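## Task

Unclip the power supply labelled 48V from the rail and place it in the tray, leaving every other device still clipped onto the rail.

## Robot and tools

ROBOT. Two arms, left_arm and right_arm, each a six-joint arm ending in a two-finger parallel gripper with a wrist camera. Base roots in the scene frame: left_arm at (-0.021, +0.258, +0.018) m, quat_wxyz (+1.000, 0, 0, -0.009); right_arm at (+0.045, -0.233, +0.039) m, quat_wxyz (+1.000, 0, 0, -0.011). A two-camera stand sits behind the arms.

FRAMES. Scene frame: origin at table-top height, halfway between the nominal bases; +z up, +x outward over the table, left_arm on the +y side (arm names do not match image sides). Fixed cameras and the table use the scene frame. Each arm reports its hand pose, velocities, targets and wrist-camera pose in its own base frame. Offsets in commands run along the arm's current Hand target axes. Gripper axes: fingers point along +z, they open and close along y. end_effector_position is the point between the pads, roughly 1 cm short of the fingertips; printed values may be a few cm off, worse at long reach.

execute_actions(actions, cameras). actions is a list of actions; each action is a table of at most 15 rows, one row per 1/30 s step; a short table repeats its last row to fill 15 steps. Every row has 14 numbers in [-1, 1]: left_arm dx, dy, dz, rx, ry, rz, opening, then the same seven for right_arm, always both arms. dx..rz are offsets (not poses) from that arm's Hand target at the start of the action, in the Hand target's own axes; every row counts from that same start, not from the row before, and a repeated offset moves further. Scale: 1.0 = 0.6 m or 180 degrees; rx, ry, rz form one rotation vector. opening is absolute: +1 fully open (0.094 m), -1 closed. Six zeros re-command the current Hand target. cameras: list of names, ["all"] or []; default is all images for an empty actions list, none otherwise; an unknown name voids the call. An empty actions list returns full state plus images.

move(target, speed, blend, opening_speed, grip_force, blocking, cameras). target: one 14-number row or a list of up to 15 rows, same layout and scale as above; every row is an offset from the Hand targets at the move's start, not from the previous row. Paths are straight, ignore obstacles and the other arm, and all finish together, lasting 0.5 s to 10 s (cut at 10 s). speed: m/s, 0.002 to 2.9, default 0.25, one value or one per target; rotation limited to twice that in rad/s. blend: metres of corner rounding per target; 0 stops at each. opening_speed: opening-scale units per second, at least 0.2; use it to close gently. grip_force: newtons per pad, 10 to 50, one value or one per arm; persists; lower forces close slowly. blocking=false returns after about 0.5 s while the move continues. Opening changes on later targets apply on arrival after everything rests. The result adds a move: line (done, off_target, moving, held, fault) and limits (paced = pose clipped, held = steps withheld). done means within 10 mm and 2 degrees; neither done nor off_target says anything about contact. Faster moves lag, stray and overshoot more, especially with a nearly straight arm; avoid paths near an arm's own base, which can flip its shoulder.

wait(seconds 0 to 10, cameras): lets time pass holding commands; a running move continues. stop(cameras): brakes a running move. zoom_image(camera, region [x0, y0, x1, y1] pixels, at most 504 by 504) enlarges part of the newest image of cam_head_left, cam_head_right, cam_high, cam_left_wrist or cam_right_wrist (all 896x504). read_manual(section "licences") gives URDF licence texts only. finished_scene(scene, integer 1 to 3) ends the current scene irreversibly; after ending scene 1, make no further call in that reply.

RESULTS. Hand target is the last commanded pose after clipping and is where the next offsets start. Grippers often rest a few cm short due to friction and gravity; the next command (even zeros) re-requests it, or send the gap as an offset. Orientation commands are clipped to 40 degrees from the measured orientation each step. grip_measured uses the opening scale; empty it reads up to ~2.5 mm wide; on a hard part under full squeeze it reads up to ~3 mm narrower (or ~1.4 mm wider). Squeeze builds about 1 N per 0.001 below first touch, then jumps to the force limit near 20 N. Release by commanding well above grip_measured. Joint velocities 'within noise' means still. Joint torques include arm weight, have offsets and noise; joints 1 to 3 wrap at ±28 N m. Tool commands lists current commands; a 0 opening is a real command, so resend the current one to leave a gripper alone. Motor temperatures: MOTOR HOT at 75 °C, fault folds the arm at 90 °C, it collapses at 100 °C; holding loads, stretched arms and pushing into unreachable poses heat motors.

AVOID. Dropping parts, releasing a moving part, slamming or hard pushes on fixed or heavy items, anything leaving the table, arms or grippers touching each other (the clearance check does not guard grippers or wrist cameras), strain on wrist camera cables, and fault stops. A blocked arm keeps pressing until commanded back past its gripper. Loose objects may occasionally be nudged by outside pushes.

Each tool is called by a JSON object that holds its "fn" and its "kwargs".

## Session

{"fn": "execute_actions", "kwargs": {"actions": []}}

{"fn": "zoom_image", "kwargs": {"camera": "cam_head_left", "region": [330, 150, 590, 300]}}

Scene clock: 0.00 s.
left_arm: end_effector_position=(+0.3897, +0.0394, +0.0965) grip_measured=+1.000 end_effector_quat_wxyz=(+0.573, -0.100, +0.803, +0.129) | right_arm: end_effector_position=(+0.3915, -0.0465, +0.1217) grip_measured=+1.000 end_effector_quat_wxyz=(+0.609, +0.102, +0.784, -0.066)
Joint positions: left_arm=[-0.086 1.562 0.365 0.852 -0.409 -0.044 0.094] | right_arm=[-0.028 1.48 0.345 0.877 0.203 0.074 0.094]
Joint velocities: within noise
Joint torques (N m): no reading
Motor temperatures (°C): left_arm=[32 32 40 37 29 30 30] | right_arm=[29 33 38 30 28 30 32]
Heat: left arm: 40 °C; right arm: 38 °C.
Hand target: left_arm +0.3933, +0.0396, +0.1061; +0.584, -0.104, +0.795, +0.128 | right_arm +0.3933, -0.0467, +0.1267; +0.614, +0.103, +0.780, -0.066
Tool commands: left_gripper/opening=+1.0 right_gripper/opening=+1.0

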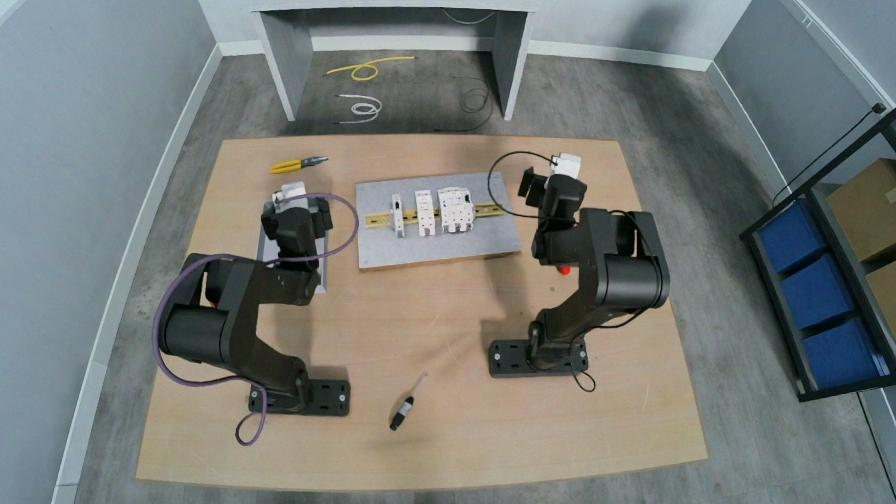

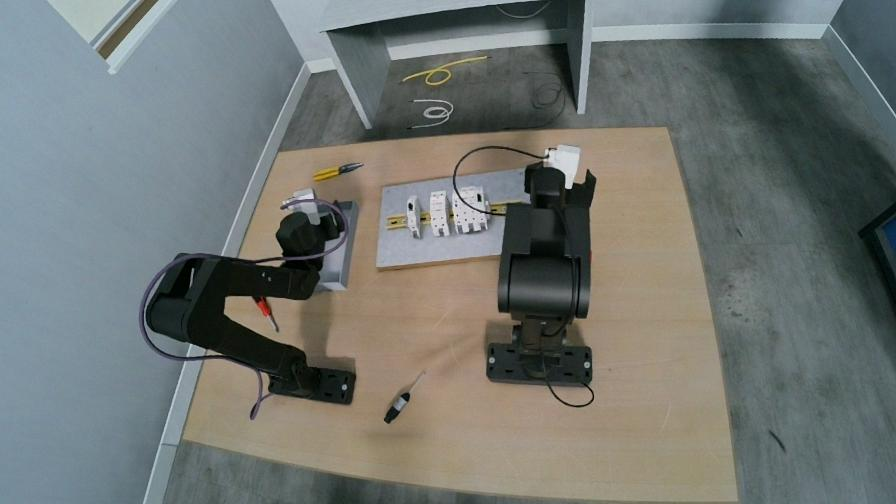

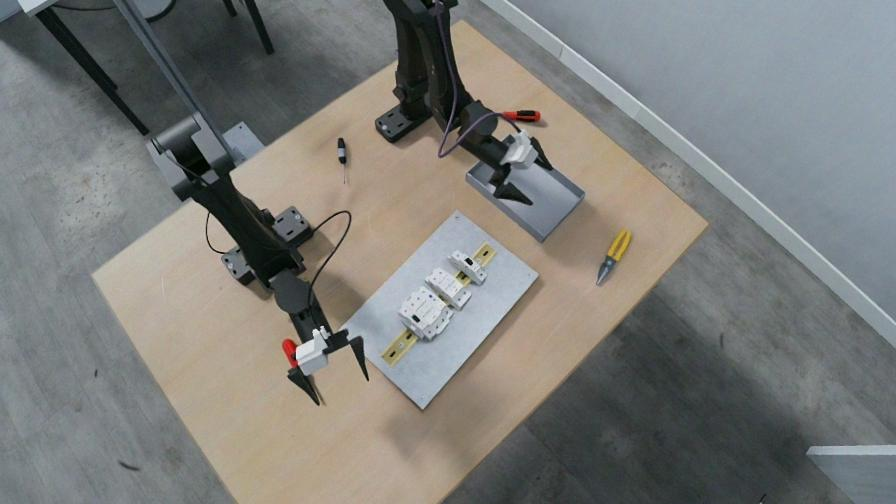

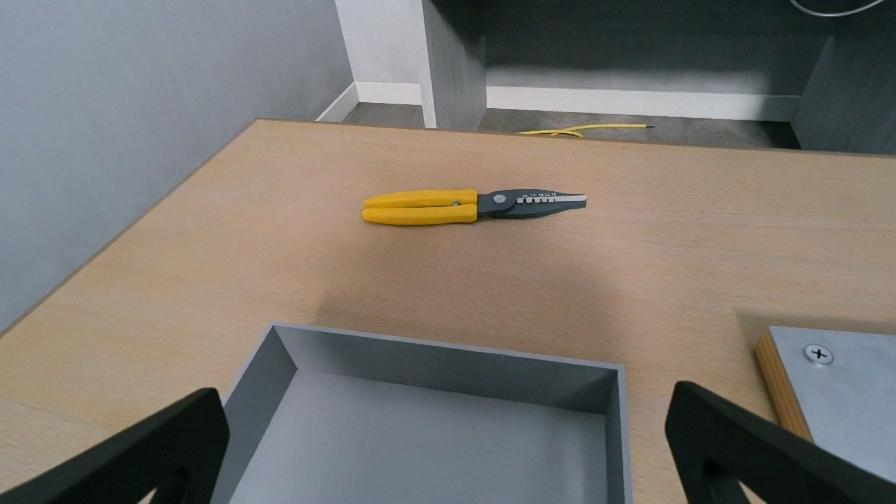

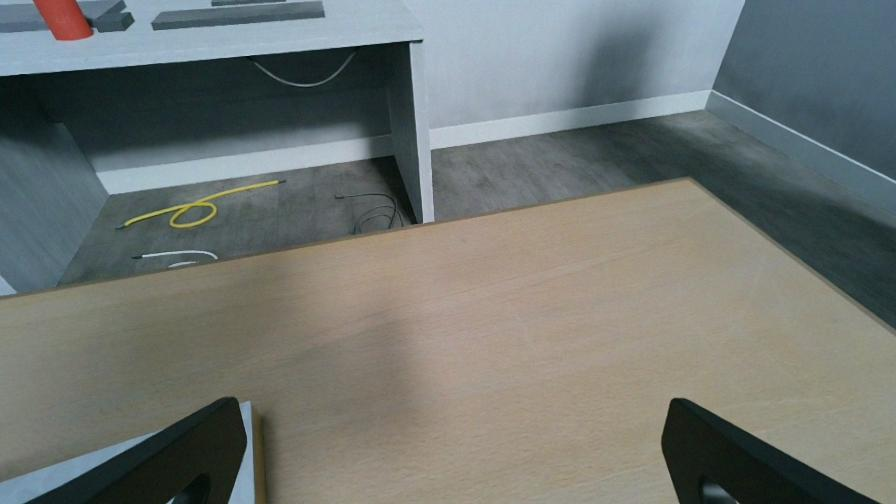

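Scaled by 1.938 from the camera's 896x504 image, which has a finer 1280x720 frame.

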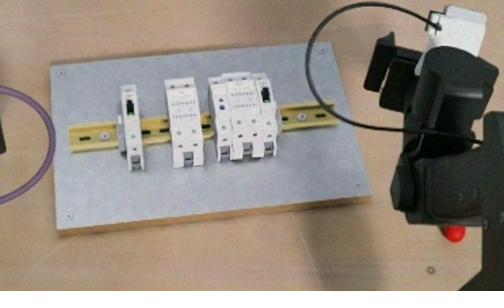

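{"fn": "zoom_image", "kwargs": {"camera": "cam_high", "region": [380, 240, 500, 350]}}

{"fn": "zoom_image", "kwargs": {"camera": "cam_head_right", "region": [395, 170, 495, 250]}}

Scaled by 4.200 from the camera's 896x504 image, which has a finer 1280x720 frame.

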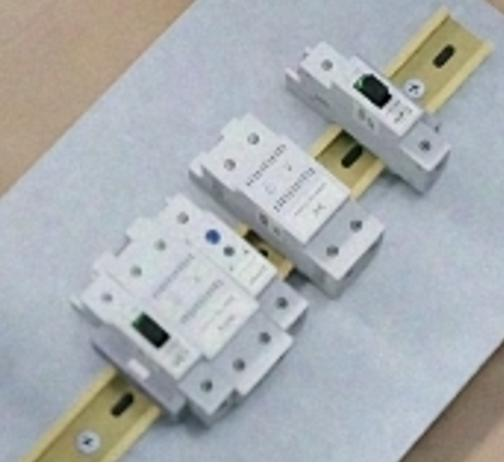

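Scaled by 5.040 from the camera's 896x504 image, which has a finer 1280x720 frame.

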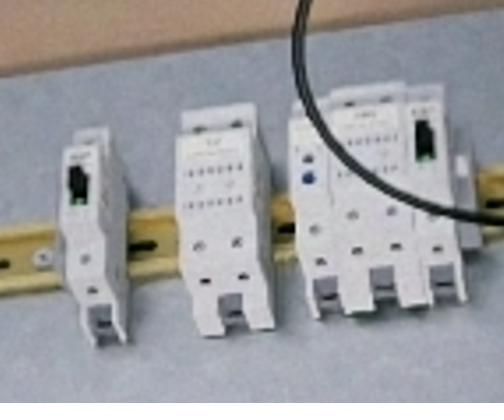

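{"fn": "move", "kwargs": {"target": [-0.243,-0.39,-0.314,0.094,0.317,0.058,1,0,0,0,0,0,0,1], "cameras": ["cam_left_wrist"]}}

{"fn": "zoom_image", "kwargs": {"camera": "cam_left_wrist", "region": [340, 150, 640, 330]}}

Scene clock: 11.23 s.
left_arm: end_effector_position=(+0.3376, -0.2385, +0.2747) grip_measured=+1.000 end_effector_quat_wxyz=(+0.190, +0.011, +0.981, -0.042) | right_arm: end_effector_position=(+0.3915, -0.0465, +0.1217) grip_measured=+1.000 end_effector_quat_wxyz=(+0.609, +0.102, +0.784, -0.066)
Joint positions: left_arm=[-0.692 1.958 2.327 -1.587 -0.171 -0.639 0.094] | right_arm=[-0.028 1.48 0.345 0.877 0.203 0.074 0.094]
Joint torques (N m): left_arm=[-0.1 -6.87 6.99 0.74 -0.05 -0.08] | right_arm=[-0.06 -4.11 6.56 1.7 0.01 -0.01]
Heat: left arm: 41 °C; right arm: 39 °C.
Hand target: left_arm +0.3398, -0.2405, +0.2798; +0.131, +0.001, +0.991, +0.000 | right_arm +0.3933, -0.0467, +0.1267; +0.614, +0.103, +0.780, -0.066
Off the commanded pose: left_arm 0.006 m, 8 deg | right_arm 0.005 m, 1 deg.
joint sent to its limit (left arm) — joint 4 (wrist pitch), lower limit. The joint targets are off in orientation, not in position.
move: off_target (left_arm)
Images, in order (width x height): cam_left_wrist 896x504.

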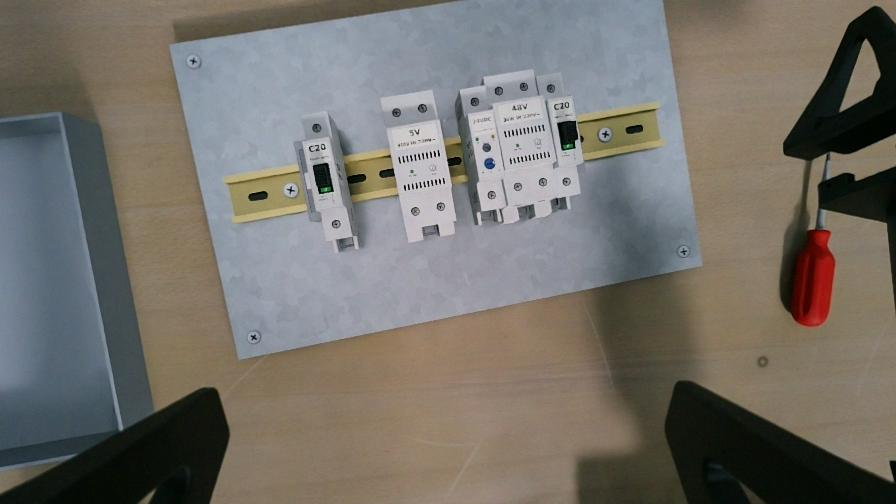

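Scaled by 1.680 from the camera's 896x504 image, which has a finer 1280x720 frame.

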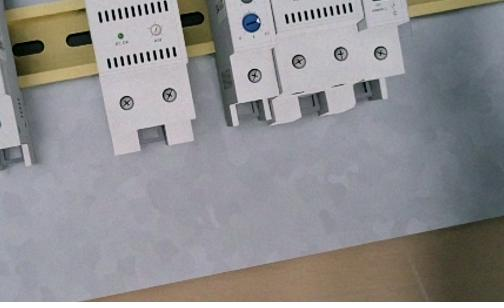

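{"fn": "move", "kwargs": {"target": [0,0,0,0,0,0,1,0,0,-0.2,0,0,0,1]}}

{"fn": "move", "kwargs": {"target": [-0.096,-0.1075,0.259,0.0603,0.0687,0.455,1,0,0,0,0,0,0,1], "cameras": ["cam_left_wrist","cam_head_left"]}}

Scene clock: 28.80 s.
left_arm: end_effector_position=(+0.3375, -0.2387, +0.2747) grip_measured=+1.000 end_effector_quat_wxyz=(+0.189, +0.011, +0.981, -0.042) | right_arm: end_effector_position=(+0.2764, -0.0197, +0.1367) grip_measured=+1.000 end_effector_quat_wxyz=(+0.600, +0.096, +0.791, -0.070)
Joint positions: left_arm=[-0.692 1.958 2.327 -1.587 -0.17 -0.64 0.094] | right_arm=[0.183 0.554 0.108 0.148 0.403 0.124 0.094]
Joint torques (N m): left_arm=[-0.09 -6.89 6.99 0.76 -0.07 -0.05] | right_arm=[0.53 0.14 12.04 1.52 0.19 0.09]
Heat: left arm: 41 °C; right arm: 39 °C.
Hand target: left_arm +0.3399, -0.2406, +0.2798; +0.131, +0.001, +0.991, +0.000 | right_arm +0.2800, -0.0192, +0.1552; +0.614, +0.103, +0.780, -0.066
Off the commanded pose: left_arm 0.006 m, 8 deg | right_arm 0.019 m, 2 deg.
joint sent to its limit (left arm) — joint 4 (wrist pitch), lower limit. The joint targets are off in orientation, not in position.
move: off_target (left_arm, right_arm)

Scene clock: 32.57 s.
left_arm: end_effector_position=(+0.4291, -0.3013, +0.1380) grip_measured=+1.000 end_effector_quat_wxyz=(+0.121, +0.652, +0.748, +0.010) | right_arm: end_effector_position=(+0.2763, -0.0198, +0.1364) grip_measured=+1.000 end_effector_quat_wxyz=(+0.600, +0.096, +0.791, -0.070)
Joint positions: left_arm=[-0.612 2.576 2.837 -1.589 0.005 0.82 0.094] | right_arm=[0.183 0.554 0.108 0.147 0.404 0.124 0.094]
Joint torques (N m): left_arm=[-0.03 -10.67 7.6 0.74 0.01 0.05] | right_arm=[0.53 0.08 12.04 1.54 0.19 0.08]
Heat: left arm: 41 °C; right arm: 39 °C.
Hand target: left_arm +0.4358, -0.3052, +0.1448; +0.000, +0.659, +0.752, -0.001 | right_arm +0.2800, -0.0193, +0.1553; +0.614, +0.103, +0.780, -0.066
Off the commanded pose: left_arm 0.010 m, 14 deg | right_arm 0.019 m, 2 deg.
elbow stopped short (left arm): the move would have taken joint 3 (elbow) straighter than the controller allows.
joint read past its limit (left arm) — joint 4 (wrist pitch), lower limit.
move: off_target (left_arm, right_arm)
Images, in order (width x height): cam_head_left 896x504, cam_left_wrist 896x504.

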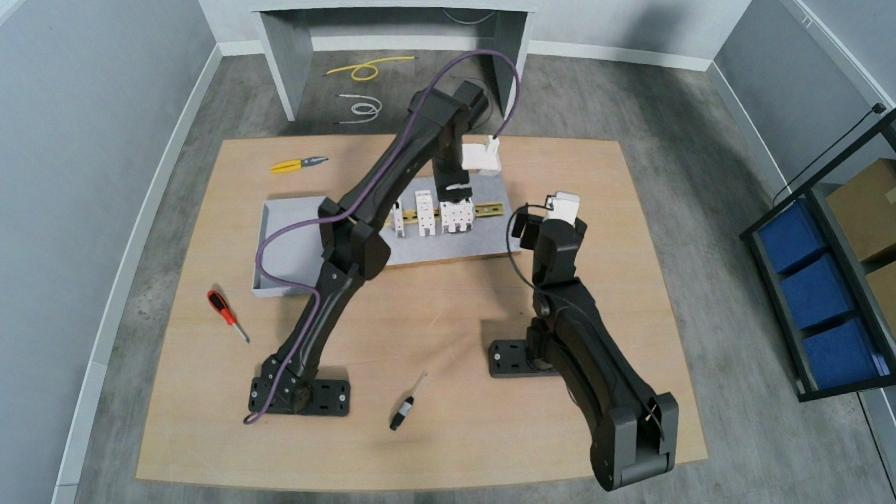

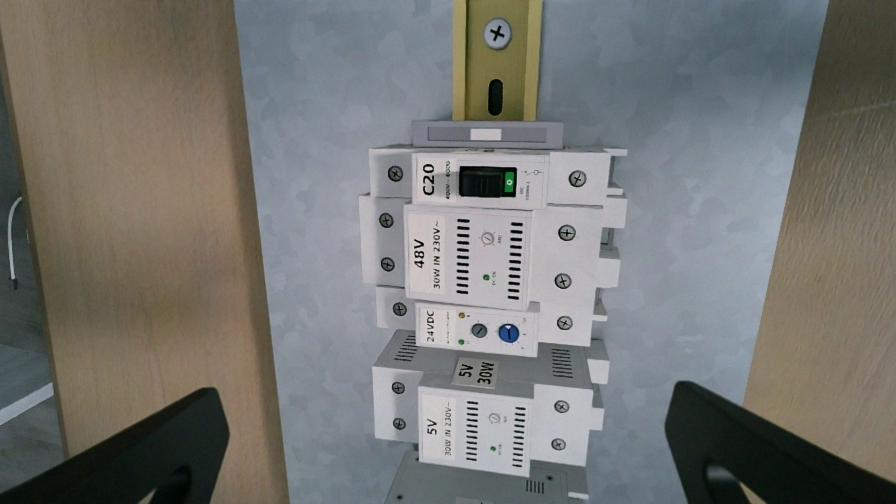

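{"fn": "move", "kwargs": {"target": [0.675,-0.223,-0.225,-0.0603,-0.0687,-0.455,1,0,0,0,0,0,0,1]}}

{"fn": "move", "kwargs": {"target": [[0,0,0,0,0,0,1,-0.1625,0.145,-0.023,-0.401,0.281,-0.519,1],[0,0,0,0,0,0,1,0.035,0.351,0.067,-0.401,0.281,-0.519,1]], "cameras": ["cam_right_wrist","cam_left_wrist","cam_head_left"]}}

Scene clock: 63.23 s.
left_arm: end_effector_position=(+0.2498, +0.0802, +0.2681) grip_measured=+1.000 end_effector_quat_wxyz=(+0.145, -0.003, +0.989, +0.012) | right_arm: end_effector_position=(+0.2763, -0.0198, +0.1364) grip_measured=+1.000 end_effector_quat_wxyz=(+0.600, +0.096, +0.791, -0.070)
Joint positions: left_arm=[0.361 1.404 1.703 -1.588 0.079 0.343 0.094] | right_arm=[0.183 0.554 0.108 0.147 0.404 0.124 0.094]
Joint torques (N m): left_arm=[0.42 -4.37 7.09 0.67 0.19 0.08] | right_arm=[0.54 0.08 12.07 1.54 0.19 0.08]
Motor temperatures (°C): left_arm=[32 37 41 37 28 29 30] | right_arm=[29 33 40 35 28 30 32]
Heat: left arm: 41 °C; right arm: 40 °C.
Hand target: left_arm +0.2505, +0.0790, +0.2795; +0.131, +0.001, +0.991, +0.000 | right_arm +0.2800, -0.0192, +0.1553; +0.614, +0.103, +0.780, -0.066
Off the commanded pose: left_arm 0.011 m, 2 deg | right_arm 0.019 m, 2 deg.
joint sent to its limit (left arm) — joint 4 (wrist pitch), lower limit. The joint targets are off in orientation, not in position.
move: off_target (left_arm, right_arm)

Scene clock: 69.67 s.
left_arm: end_effector_position=(+0.2499, +0.0801, +0.2682) grip_measured=+1.000 end_effector_quat_wxyz=(+0.145, -0.003, +0.989, +0.011) | right_arm: end_effector_position=(+0.3607, +0.1727, +0.1249) grip_measured=+1.000 end_effector_quat_wxyz=(+0.010, +0.755, -0.656, +0.002)
Joint positions: left_arm=[0.361 1.404 1.703 -1.588 0.079 0.343 0.094] | right_arm=[0.449 2.103 1.979 -1.464 0.012 -1.261 0.094]
Joint torques (N m): left_arm=[0.4 -4.38 7.1 0.67 0.19 0.06] | right_arm=[0.36 -8.1 9.69 -0.22 -0.17 0.07]
Heat: left arm: 42 °C; right arm: 41 °C.
Hand target: left_arm +0.2505, +0.0790, +0.2795; +0.131, +0.001, +0.991, +0.000 | right_arm +0.3641, +0.1776, +0.1301; +0.001, +0.753, -0.658, +0.000
Off the commanded pose: left_arm 0.011 m, 2 deg | right_arm 0.008 m, 1 deg.
joint sent to its limit (left arm) — joint 4 (wrist pitch), lower limit. The joint targets are off in orientation, not in position.
move: off_target (left_arm)
Images, in order (width x height): cam_head_left 896x504, cam_left_wrist 896x504, cam_right_wrist 896x504.

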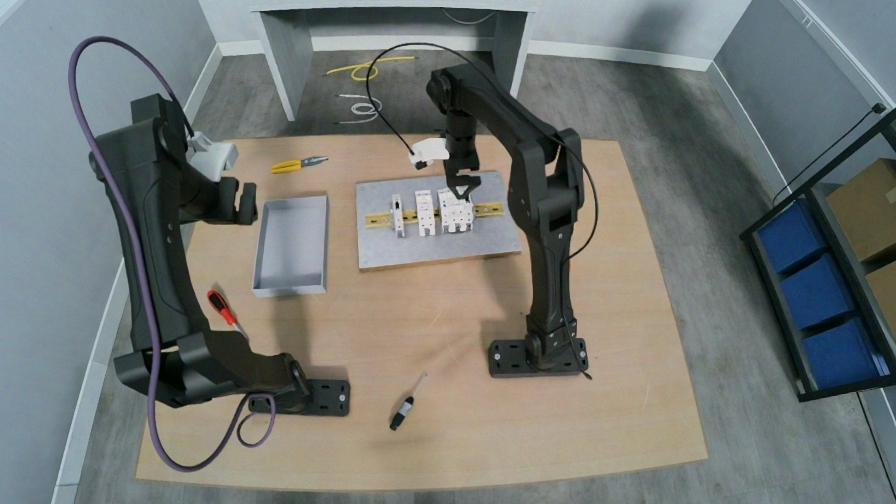

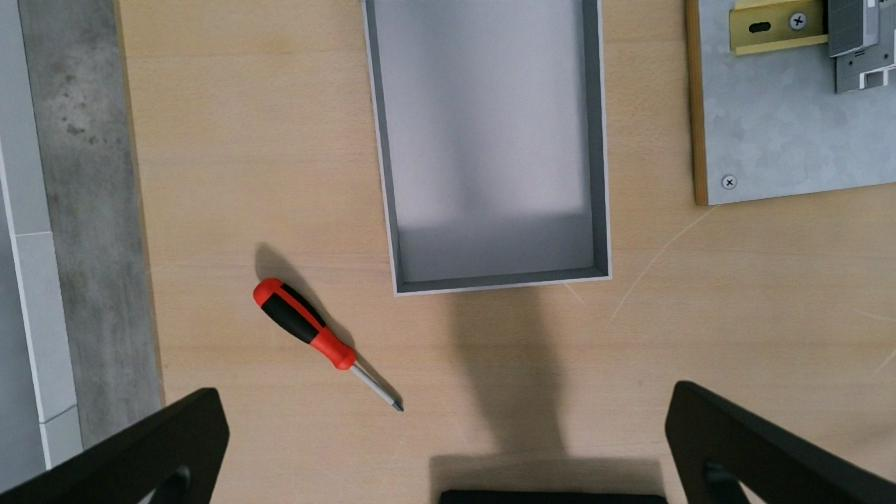

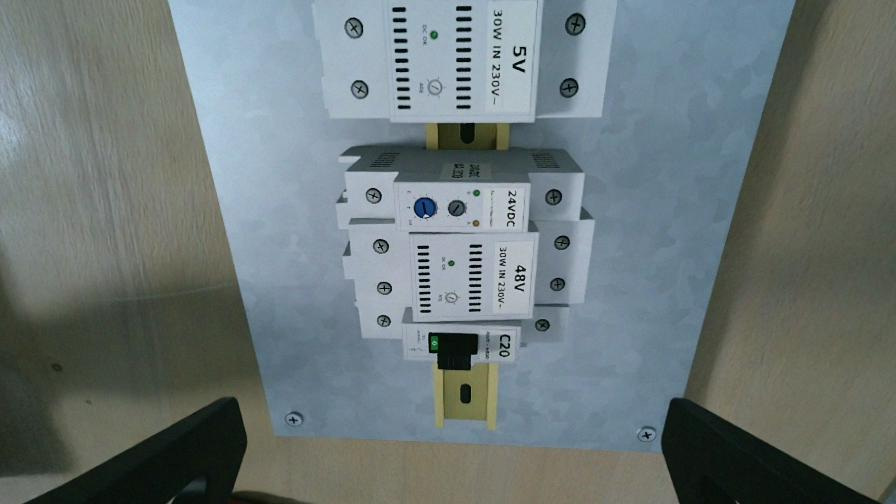

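{"fn": "move", "kwargs": {"target": [0,0,0,0,0,0,1,0.005,-0.013,0.105,0,0,0,1], "speed": 0.12, "cameras": ["cam_right_wrist"]}}

Scene clock: 78.47 s.
left_arm: end_effector_position=(+0.2499, +0.0801, +0.2682) grip_measured=+1.000 end_effector_quat_wxyz=(+0.145, -0.003, +0.989, +0.011) | right_arm: end_effector_position=(+0.3726, +0.1784, +0.0755) grip_measured=+1.000 end_effector_quat_wxyz=(-0.004, +0.754, -0.656, +0.008)
Joint positions: left_arm=[0.361 1.404 1.703 -1.588 0.079 0.343 0.094] | right_arm=[0.449 2.122 1.812 -1.247 0.012 -1.261 0.094]
Joint torques (N m): left_arm=[0.42 -4.37 7.1 0.67 0.19 0.06] | right_arm=[-0.96 -7.97 5.46 0.02 -0.17 -0.08]
Heat: left arm: 42 °C; right arm: 41 °C.
Hand target: left_arm +0.2505, +0.0790, +0.2795; +0.131, +0.001, +0.991, +0.000 | right_arm +0.3720, +0.1756, +0.0670; +0.001, +0.753, -0.658, +0.000
Off the commanded pose: left_arm 0.011 m, 2 deg | right_arm 0.009 m, 1 deg.
joint sent to its limit (left arm) — joint 4 (wrist pitch), lower limit. The joint targets are off in orientation, not in position.
move: off_target (left_arm)
Images, in order (width x height): cam_right_wrist 896x504.

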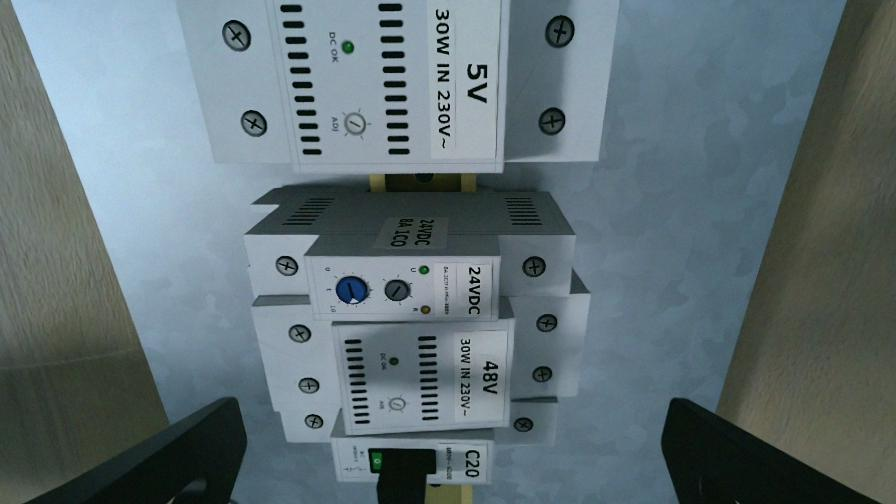

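{"fn": "move", "kwargs": {"target": [[0,0,0,0,0,0,1,0.018,0.0127,0,0,0,0,1],[0,0,0,0,0,0,1,0.018,0.0127,0.043,0,0,0,1]], "speed": 0.06, "cameras": ["cam_right_wrist"]}}

Scene clock: 83.83 s.
left_arm: end_effector_position=(+0.2499, +0.0801, +0.2682) grip_measured=+1.000 end_effector_quat_wxyz=(+0.145, -0.003, +0.989, +0.011) | right_arm: end_effector_position=(+0.3676, +0.1649, +0.0409) grip_measured=+1.000 end_effector_quat_wxyz=(+0.006, +0.753, -0.658, +0.004)
Joint positions: left_arm=[0.361 1.404 1.703 -1.588 0.079 0.343 0.094] | right_arm=[0.424 2.122 1.673 -1.13 0.012 -1.28 0.094]
Joint torques (N m): left_arm=[0.42 -4.37 7.1 0.67 0.19 0.05] | right_arm=[-0.58 -9.68 4.93 0.02 -0.17 -0.08]
Heat: left arm: 42 °C; right arm: 40 °C.
Hand target: left_arm +0.2505, +0.0790, +0.2795; +0.131, +0.001, +0.991, +0.000 | right_arm +0.3659, +0.1637, +0.0413; +0.001, +0.753, -0.658, +0.000
Off the commanded pose: left_arm 0.011 m, 2 deg | right_arm 0.002 m, 1 deg.
joint sent to its limit (left arm) — joint 4 (wrist pitch), lower limit. The joint targets are off in orientation, not in position.
move: off_target (left_arm)
Images, in order (width x height): cam_right_wrist 896x504.

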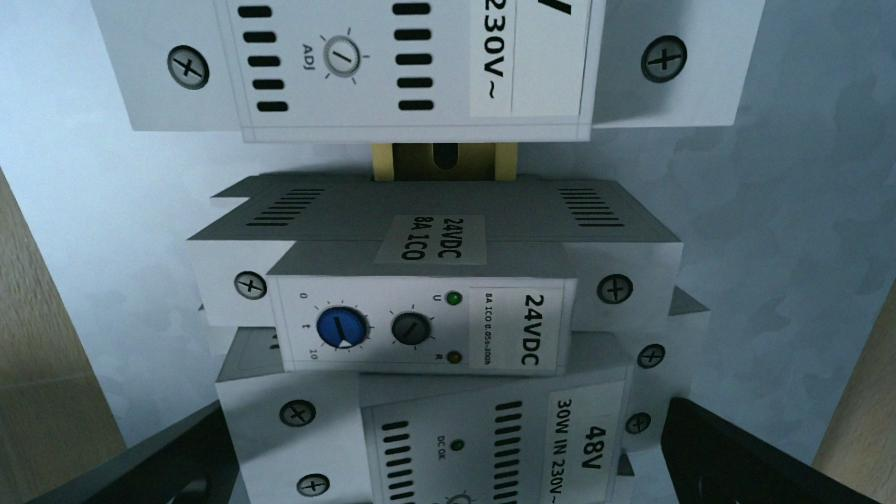

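{"fn": "move", "kwargs": {"target": [0,0,0,0,0,0,1,0,0,-0.065,0,0,0,1], "speed": 0.06, "cameras": ["cam_right_wrist"]}}

Scene clock: 90.60 s.
left_arm: end_effector_position=(+0.2499, +0.0801, +0.2682) grip_measured=+1.000 end_effector_quat_wxyz=(+0.145, -0.003, +0.989, +0.011) | right_arm: end_effector_position=(+0.3591, +0.1611, +0.0589) grip_measured=+1.000 end_effector_quat_wxyz=(+0.027, +0.753, -0.658, -0.006)
Joint positions: left_arm=[0.361 1.404 1.703 -1.588 0.079 0.343 0.094] | right_arm=[0.424 2.118 1.739 -1.245 0.012 -1.281 0.094]
Joint torques (N m): left_arm=[0.42 -4.37 7.1 0.67 0.19 0.06] | right_arm=[-0.55 -11.37 9.54 -0.31 -0.17 -0.08]
Heat: left arm: 42 °C; right arm: 40 °C.
Hand target: left_arm +0.2505, +0.0790, +0.2795; +0.131, +0.001, +0.991, +0.000 | right_arm +0.3661, +0.1638, +0.0803; +0.001, +0.753, -0.658, +0.000
Off the commanded pose: left_arm 0.011 m, 2 deg | right_arm 0.023 m, 3 deg.
joint sent to its limit (left arm) — joint 4 (wrist pitch), lower limit. The joint targets are off in orientation, not in position.
move: off_target (left_arm, right_arm)
Images, in order (width x height): cam_right_wrist 896x504.

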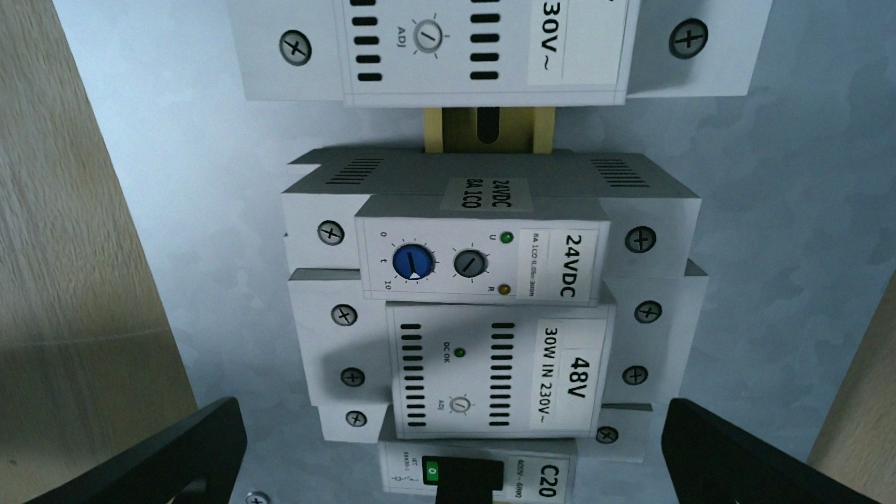

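{"fn": "move", "kwargs": {"target": [[0,0,0,0,0,0,1,-0.0066,-0.0033,0.02,0,0,0,1],[0,0,0,0,0,0,1,-0.0066,-0.0033,0.05,0,0,0,1]], "speed": 0.06, "cameras": ["cam_right_wrist"]}}

Scene clock: 96.73 s.
left_arm: end_effector_position=(+0.2499, +0.0801, +0.2682) grip_measured=+1.000 end_effector_quat_wxyz=(+0.145, -0.003, +0.989, +0.011) | right_arm: end_effector_position=(+0.3705, +0.1662, +0.0526) grip_measured=+1.000 end_effector_quat_wxyz=(+0.003, +0.753, -0.658, +0.005)
Joint positions: left_arm=[0.361 1.404 1.703 -1.588 0.079 0.343 0.094] | right_arm=[0.424 2.118 1.716 -1.168 0.012 -1.281 0.094]
Joint torques (N m): left_arm=[0.42 -4.37 7.09 0.67 0.18 0.06] | right_arm=[0.16 -9.1 5.14 -0.01 -0.17 0.01]
Heat: left arm: 42 °C; right arm: 40 °C.
Hand target: left_arm +0.2505, +0.0790, +0.2795; +0.131, +0.001, +0.991, +0.000 | right_arm +0.3674, +0.1680, +0.0503; +0.001, +0.753, -0.658, +0.000
Off the commanded pose: left_arm 0.011 m, 2 deg | right_arm 0.004 m, 1 deg.
joint sent to its limit (left arm) — joint 4 (wrist pitch), lower limit. The joint targets are off in orientation, not in position.
move: off_target (left_arm)
Images, in order (width x height): cam_right_wrist 896x504.

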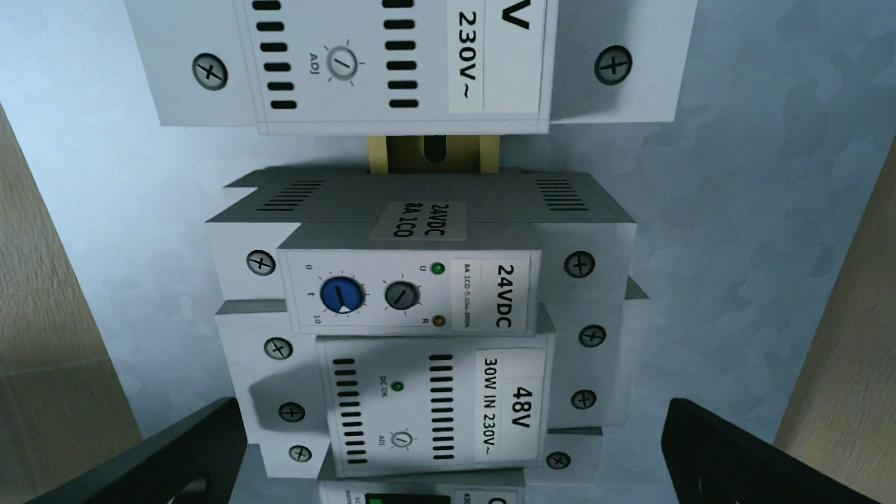

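{"fn": "move", "kwargs": {"target": [0,0,0,0,0,0,1,-0.002,0.009,0.012,0,0,0,1], "speed": 0.05}}

{"fn": "move", "kwargs": {"target": [0,0,0,0,0,0,1,0,0,0,0,0,0,-0.05], "opening_speed": 0.4, "cameras": ["cam_right_wrist"]}}

Scene clock: 100.30 s.
left_arm: end_effector_position=(+0.2499, +0.0801, +0.2682) grip_measured=+1.000 end_effector_quat_wxyz=(+0.145, -0.003, +0.989, +0.011) | right_arm: end_effector_position=(+0.3685, +0.1653, +0.0487) grip_measured=+1.000 end_effector_quat_wxyz=(+0.001, +0.753, -0.659, +0.006)
Joint positions: left_arm=[0.361 1.404 1.703 -1.588 0.079 0.343 0.094] | right_arm=[0.424 2.108 1.684 -1.142 0.012 -1.279 0.094]
Joint torques (N m): left_arm=[0.4 -4.37 7.09 0.68 0.19 0.06] | right_arm=[0.7 -9.16 3.56 0.16 -0.17 0.07]
Heat: left arm: 43 °C; right arm: 40 °C.
Hand target: left_arm +0.2505, +0.0790, +0.2795; +0.131, +0.001, +0.991, +0.000 | right_arm +0.3619, +0.1684, +0.0431; +0.001, +0.753, -0.658, +0.000
Off the commanded pose: left_arm 0.011 m, 2 deg | right_arm 0.009 m, 1 deg.
joint sent to its limit (left arm) — joint 4 (wrist pitch), lower limit. The joint targets are off in orientation, not in position.
move: off_target (left_arm)

Scene clock: 103.13 s.
left_arm: end_effector_position=(+0.2499, +0.0801, +0.2682) grip_measured=+1.000 end_effector_quat_wxyz=(+0.145, -0.003, +0.989, +0.011) | right_arm: end_effector_position=(+0.3665, +0.1660, +0.0478) grip_measured=-0.041 end_effector_quat_wxyz=(+0.000, +0.752, -0.659, +0.002)
Joint positions: left_arm=[0.361 1.404 1.703 -1.588 0.079 0.343 0.094] | right_arm=[0.424 2.106 1.677 -1.141 0.004 -1.279 0.045]
Joint torques (N m): left_arm=[0.42 -4.37 7.1 0.67 0.19 0.06] | right_arm=[0.73 -9.07 4.05 0.13 -0.09 0.09]
Heat: left arm: 43 °C; right arm: 39 °C.
Hand target: left_arm +0.2505, +0.0790, +0.2795; +0.131, +0.001, +0.991, +0.000 | right_arm +0.3619, +0.1684, +0.0431; +0.001, +0.753, -0.658, +0.000
Off the commanded pose: left_arm 0.011 m, 2 deg | right_arm 0.007 m, 0 deg.
joint sent to its limit (left arm) — joint 4 (wrist pitch), lower limit. The joint targets are off in orientation, not in position.
move: off_target (left_arm)
Images, in order (width x height): cam_right_wrist 896x504.

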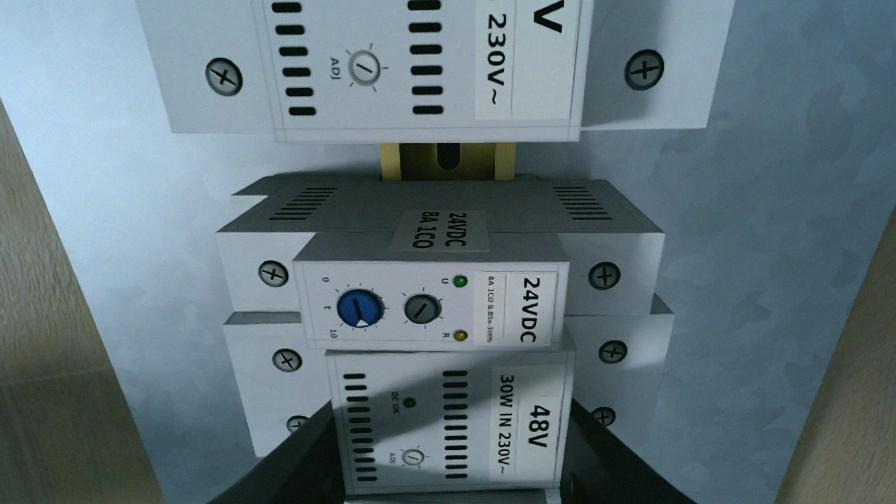

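{"fn": "move", "kwargs": {"target": [[0,0,0,0,0,0,1,0,0,0,0,0,0,-1],[0,0,0,0,0,0,1,0.0,-0.033,-0.016,-0.105,0,0,-1]], "speed": 0.05, "cameras": ["cam_right_wrist","cam_head_left"]}}

{"fn": "zoom_image", "kwargs": {"camera": "cam_head_left", "region": [390, 160, 510, 260]}}

Scene clock: 111.67 s.
left_arm: end_effector_position=(+0.2499, +0.0801, +0.2682) grip_measured=+1.000 end_effector_quat_wxyz=(+0.145, -0.003, +0.989, +0.011) | right_arm: end_effector_position=(+0.3765, +0.1666, +0.0504) grip_measured=-0.045 end_effector_quat_wxyz=(+0.093, +0.748, -0.653, -0.073)
Joint positions: left_arm=[0.361 1.404 1.703 -1.588 0.079 0.343 0.094] | right_arm=[0.393 2.415 2.175 -1.564 -0.048 -1.318 0.045]
Joint torques (N m): left_arm=[0.4 -4.37 7.1 0.67 0.19 0.06] | right_arm=[-0.8 -8.9 10.13 -0.7 -0.46 -0.11]
Heat: left arm: 43 °C; right arm: 39 °C.
Hand target: left_arm +0.2505, +0.0790, +0.2795; +0.131, +0.001, +0.991, +0.000 | right_arm +0.3815, +0.1711, +0.0526; +0.125, +0.743, -0.649, -0.108
Off the commanded pose: left_arm 0.011 m, 2 deg | right_arm 0.007 m, 5 deg.
joint sent to its limit (left arm) — joint 4 (wrist pitch), lower limit. The joint targets are off in orientation, not in position.
joint sent to its limit (right arm) — joint 4 (wrist pitch), lower limit. The joint targets are off in orientation, not in position.
move: off_target (left_arm, right_arm)
Images, in order (width x height): cam_head_left 896x504, cam_right_wrist 896x504.

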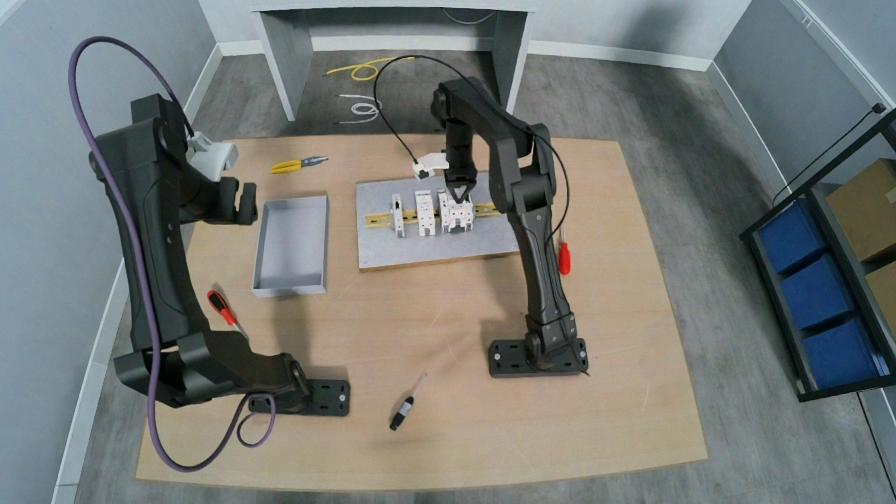

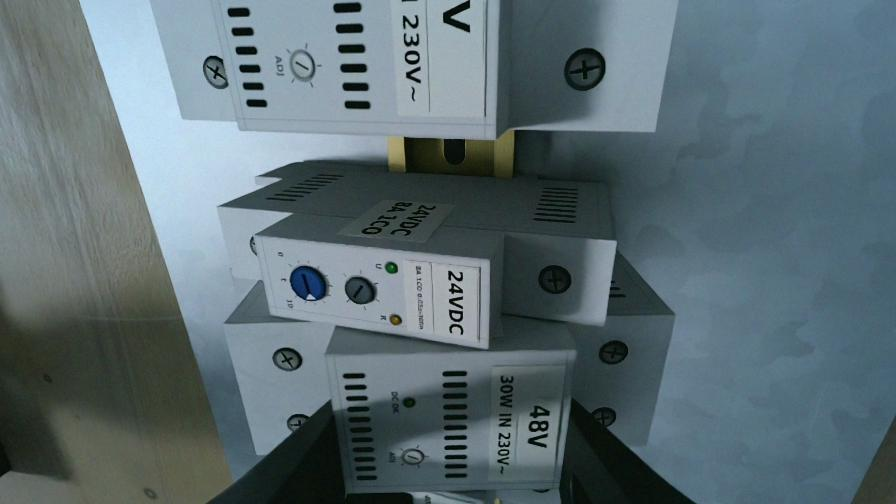

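Scaled by 4.200 from the camera's 896x504 image, which has a finer 1280x720 frame.

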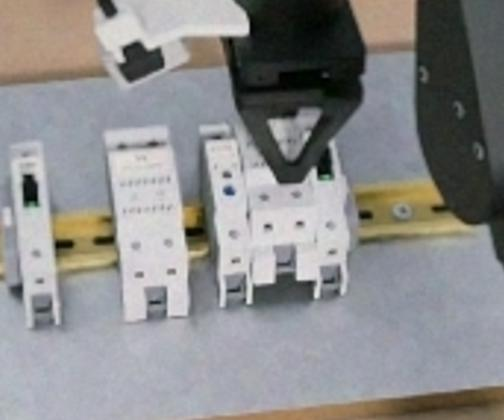

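{"fn": "move", "kwargs": {"target": [0,0,0,0,0,0,1,0,0.012,-0.075,0,0,0,-1], "speed": 0.04, "cameras": ["cam_right_wrist","cam_head_left"]}}

Scene clock: 119.13 s.
left_arm: end_effector_position=(+0.2499, +0.0801, +0.2682) grip_measured=+1.000 end_effector_quat_wxyz=(+0.145, -0.003, +0.989, +0.011) | right_arm: end_effector_position=(+0.3774, +0.1651, +0.0513) grip_measured=-0.045 end_effector_quat_wxyz=(+0.092, +0.747, -0.655, -0.073)
Joint positions: left_arm=[0.361 1.404 1.703 -1.588 0.079 0.343 0.094] | right_arm=[0.389 2.413 2.175 -1.564 -0.048 -1.318 0.045]
Joint torques (N m): left_arm=[0.4 -4.37 7.1 0.67 0.18 0.06] | right_arm=[-0.77 -16.99 10.22 -0.71 -0.45 -0.09]
Heat: left arm: 43 °C; right arm: 41 °C.
Hand target: left_arm +0.2505, +0.0790, +0.2795; +0.131, +0.001, +0.991, +0.000 | right_arm +0.3893, +0.1723, +0.0975; +0.125, +0.743, -0.649, -0.108
Off the commanded pose: left_arm 0.011 m, 2 deg | right_arm 0.048 m, 6 deg.
joint sent to its limit (left arm) — joint 4 (wrist pitch), lower limit. The joint targets are off in orientation, not in position.
joint sent to its limit (right arm) — joint 4 (wrist pitch), lower limit. The joint targets are off in orientation, not in position.
move: off_target (left_arm, right_arm)
Images, in order (width x height): cam_head_left 896x504, cam_right_wrist 896x504.

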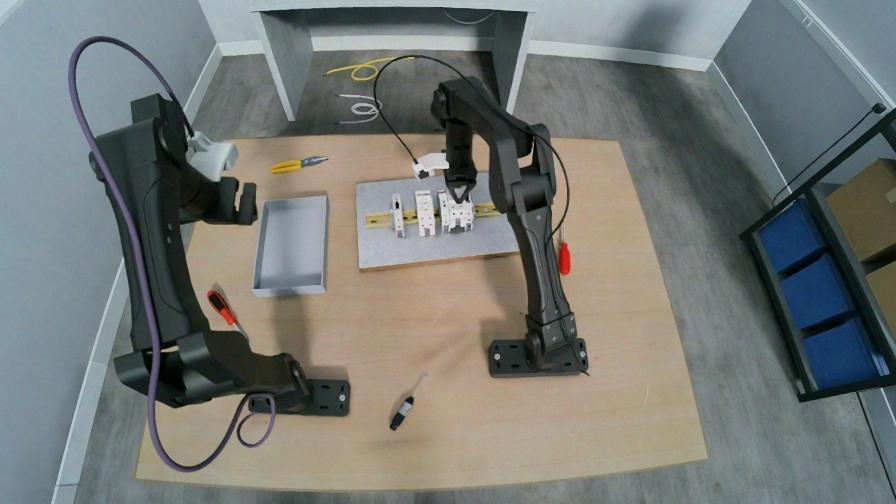

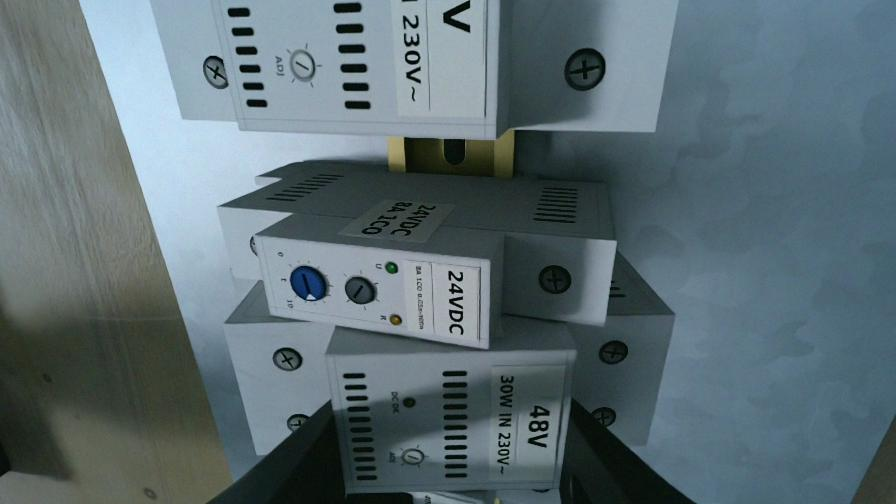

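{"fn": "move", "kwargs": {"target": [0,0,0,0,0,0,1,0,-0.04,0.052,0,0,0,-1], "speed": 0.04, "cameras": ["cam_right_wrist"]}}

Scene clock: 125.53 s.
left_arm: end_effector_position=(+0.2499, +0.0801, +0.2682) grip_measured=+1.000 end_effector_quat_wxyz=(+0.145, -0.003, +0.989, +0.011) | right_arm: end_effector_position=(+0.3791, +0.1647, +0.0510) grip_measured=-0.046 end_effector_quat_wxyz=(+0.101, +0.746, -0.653, -0.078)
Joint positions: left_arm=[0.361 1.404 1.703 -1.588 0.079 0.343 0.094] | right_arm=[0.387 2.452 2.238 -1.609 -0.048 -1.323 0.045]
Joint torques (N m): left_arm=[0.42 -4.37 7.09 0.67 0.18 0.06] | right_arm=[-1.17 -9.92 12.49 -0.25 -0.44 -0.13]
Motor temperatures (°C): left_arm=[32 34 43 36 29 29 30] | right_arm=[29 38 42 32 28 30 33]
Heat: left arm: 43 °C; right arm: 42 °C.
Hand target: left_arm +0.2505, +0.0790, +0.2795; +0.131, +0.001, +0.991, +0.000 | right_arm +0.4018, +0.1738, +0.0603; +0.125, +0.743, -0.649, -0.108
Off the commanded pose: left_arm 0.011 m, 2 deg | right_arm 0.026 m, 4 deg.
joint read past its limit (right arm) — joint 4 (wrist pitch), lower limit.
joint sent to its limit (left arm) — joint 4 (wrist pitch), lower limit. The joint targets are off in orientation, not in position.
joint sent to its limit (right arm) — joint 4 (wrist pitch), lower limit. The joint targets are off in orientation, not in position.
move: off_target (left_arm, right_arm)
Images, in order (width x height): cam_right_wrist 896x504.

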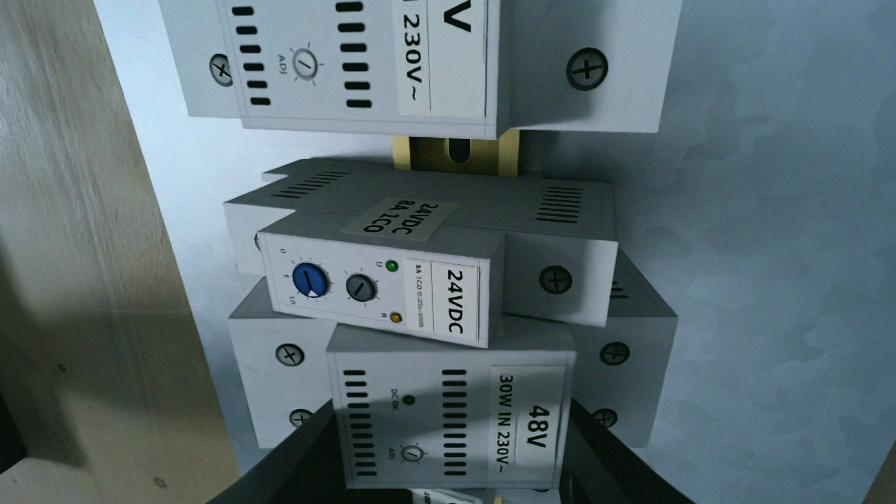

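{"fn": "move", "kwargs": {"target": [0,0,0,0,0,0,1,0,0.03,0.0,0,0,0,-1], "speed": 0.05}}

{"fn": "move", "kwargs": {"target": [0,0,0,0,0,0,1,0,0,0,0,0,0,0.25], "opening_speed": 0.4, "cameras": ["cam_right_wrist","cam_head_left"]}}

{"fn": "zoom_image", "kwargs": {"camera": "cam_head_left", "region": [390, 160, 510, 260]}}

Scene clock: 141.33 s.
left_arm: end_effector_position=(+0.2499, +0.0801, +0.2682) grip_measured=+1.000 end_effector_quat_wxyz=(+0.145, -0.003, +0.989, +0.011) | right_arm: end_effector_position=(+0.3782, +0.1644, +0.0507) grip_measured=-0.046 end_effector_quat_wxyz=(+0.103, +0.746, -0.653, -0.078)
Joint positions: left_arm=[0.361 1.404 1.703 -1.588 0.079 0.343 0.094] | right_arm=[0.387 2.45 2.234 -1.609 -0.048 -1.323 0.045]
Joint torques (N m): left_arm=[0.42 -4.37 7.09 0.67 0.19 0.06] | right_arm=[-0.38 -13.79 5.27 -0.25 -0.46 -0.05]
Heat: left arm: 43 °C; right arm: 42 °C.
Hand target: left_arm +0.2505, +0.0790, +0.2795; +0.131, +0.001, +0.991, +0.000 | right_arm +0.3849, +0.1715, +0.0661; +0.125, +0.743, -0.649, -0.108
Off the commanded pose: left_arm 0.011 m, 2 deg | right_arm 0.018 m, 4 deg.
joint read past its limit (right arm) — joint 4 (wrist pitch), lower limit.
joint sent to its limit (left arm) — joint 4 (wrist pitch), lower limit. The joint targets are off in orientation, not in position.
joint sent to its limit (right arm) — joint 4 (wrist pitch), lower limit. The joint targets are off in orientation, not in position.
move: off_target (left_arm, right_arm)

Scene clock: 144.67 s.
left_arm: end_effector_position=(+0.2499, +0.0801, +0.2682) grip_measured=+1.000 end_effector_quat_wxyz=(+0.145, -0.003, +0.989, +0.011) | right_arm: end_effector_position=(+0.3812, +0.1686, +0.0505) grip_measured=+0.248 end_effector_quat_wxyz=(+0.091, +0.746, -0.654, -0.081)
Joint positions: left_arm=[0.361 1.404 1.703 -1.588 0.079 0.343 0.094] | right_arm=[0.387 2.448 2.234 -1.592 -0.063 -1.323 0.059]
Joint torques (N m): left_arm=[0.42 -4.37 7.09 0.67 0.18 0.06] | right_arm=[-0.42 -13.68 5.34 -0.39 -0.3 -0.05]
Heat: left arm: 43 °C; right arm: 42 °C.
Hand target: left_arm +0.2505, +0.0790, +0.2795; +0.131, +0.001, +0.991, +0.000 | right_arm +0.3849, +0.1715, +0.0661; +0.125, +0.743, -0.649, -0.108
Off the commanded pose: left_arm 0.011 m, 2 deg | right_arm 0.016 m, 5 deg.
joint read past its limit (right arm) — joint 4 (wrist pitch), lower limit.
joint sent to its limit (left arm) — joint 4 (wrist pitch), lower limit. The joint targets are off in orientation, not in position.
joint sent to its limit (right arm) — joint 4 (wrist pitch), lower limit. The joint targets are off in orientation, not in position.
move: off_target (left_arm, right_arm)
Images, in order (width x height): cam_head_left 896x504, cam_right_wrist 896x504.

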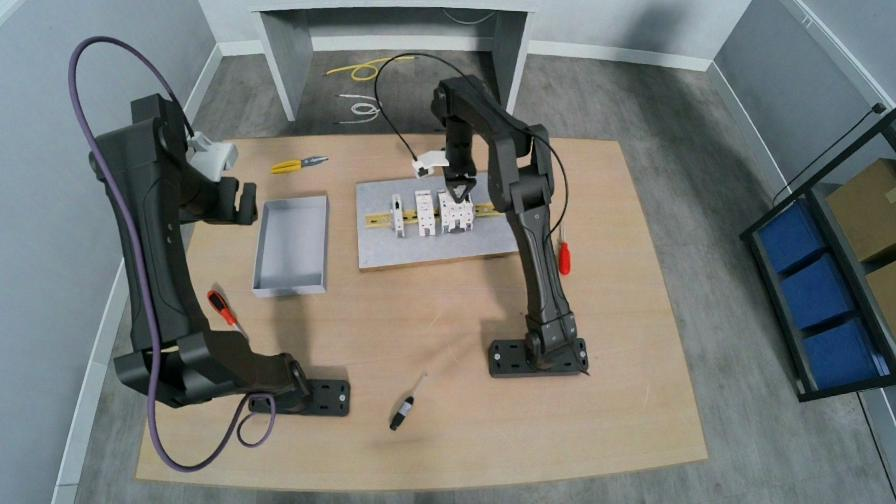

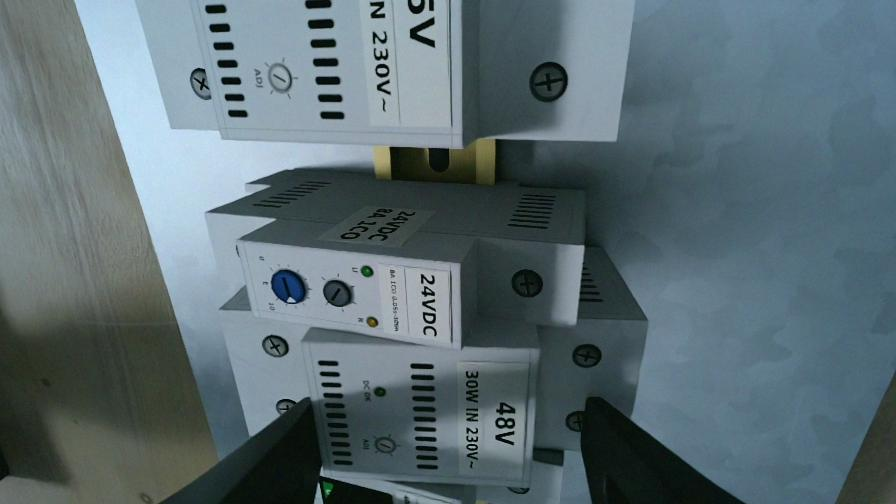

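Scaled by 4.200 from the camera's 896x504 image, which has a finer 1280x720 frame.

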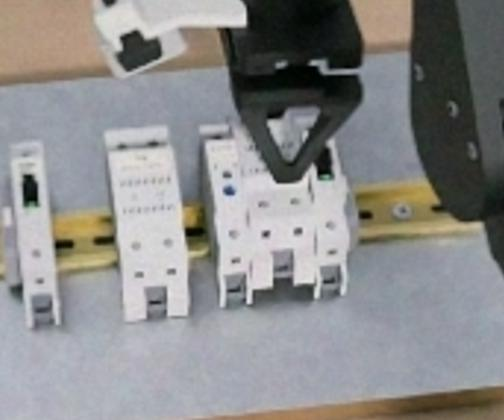

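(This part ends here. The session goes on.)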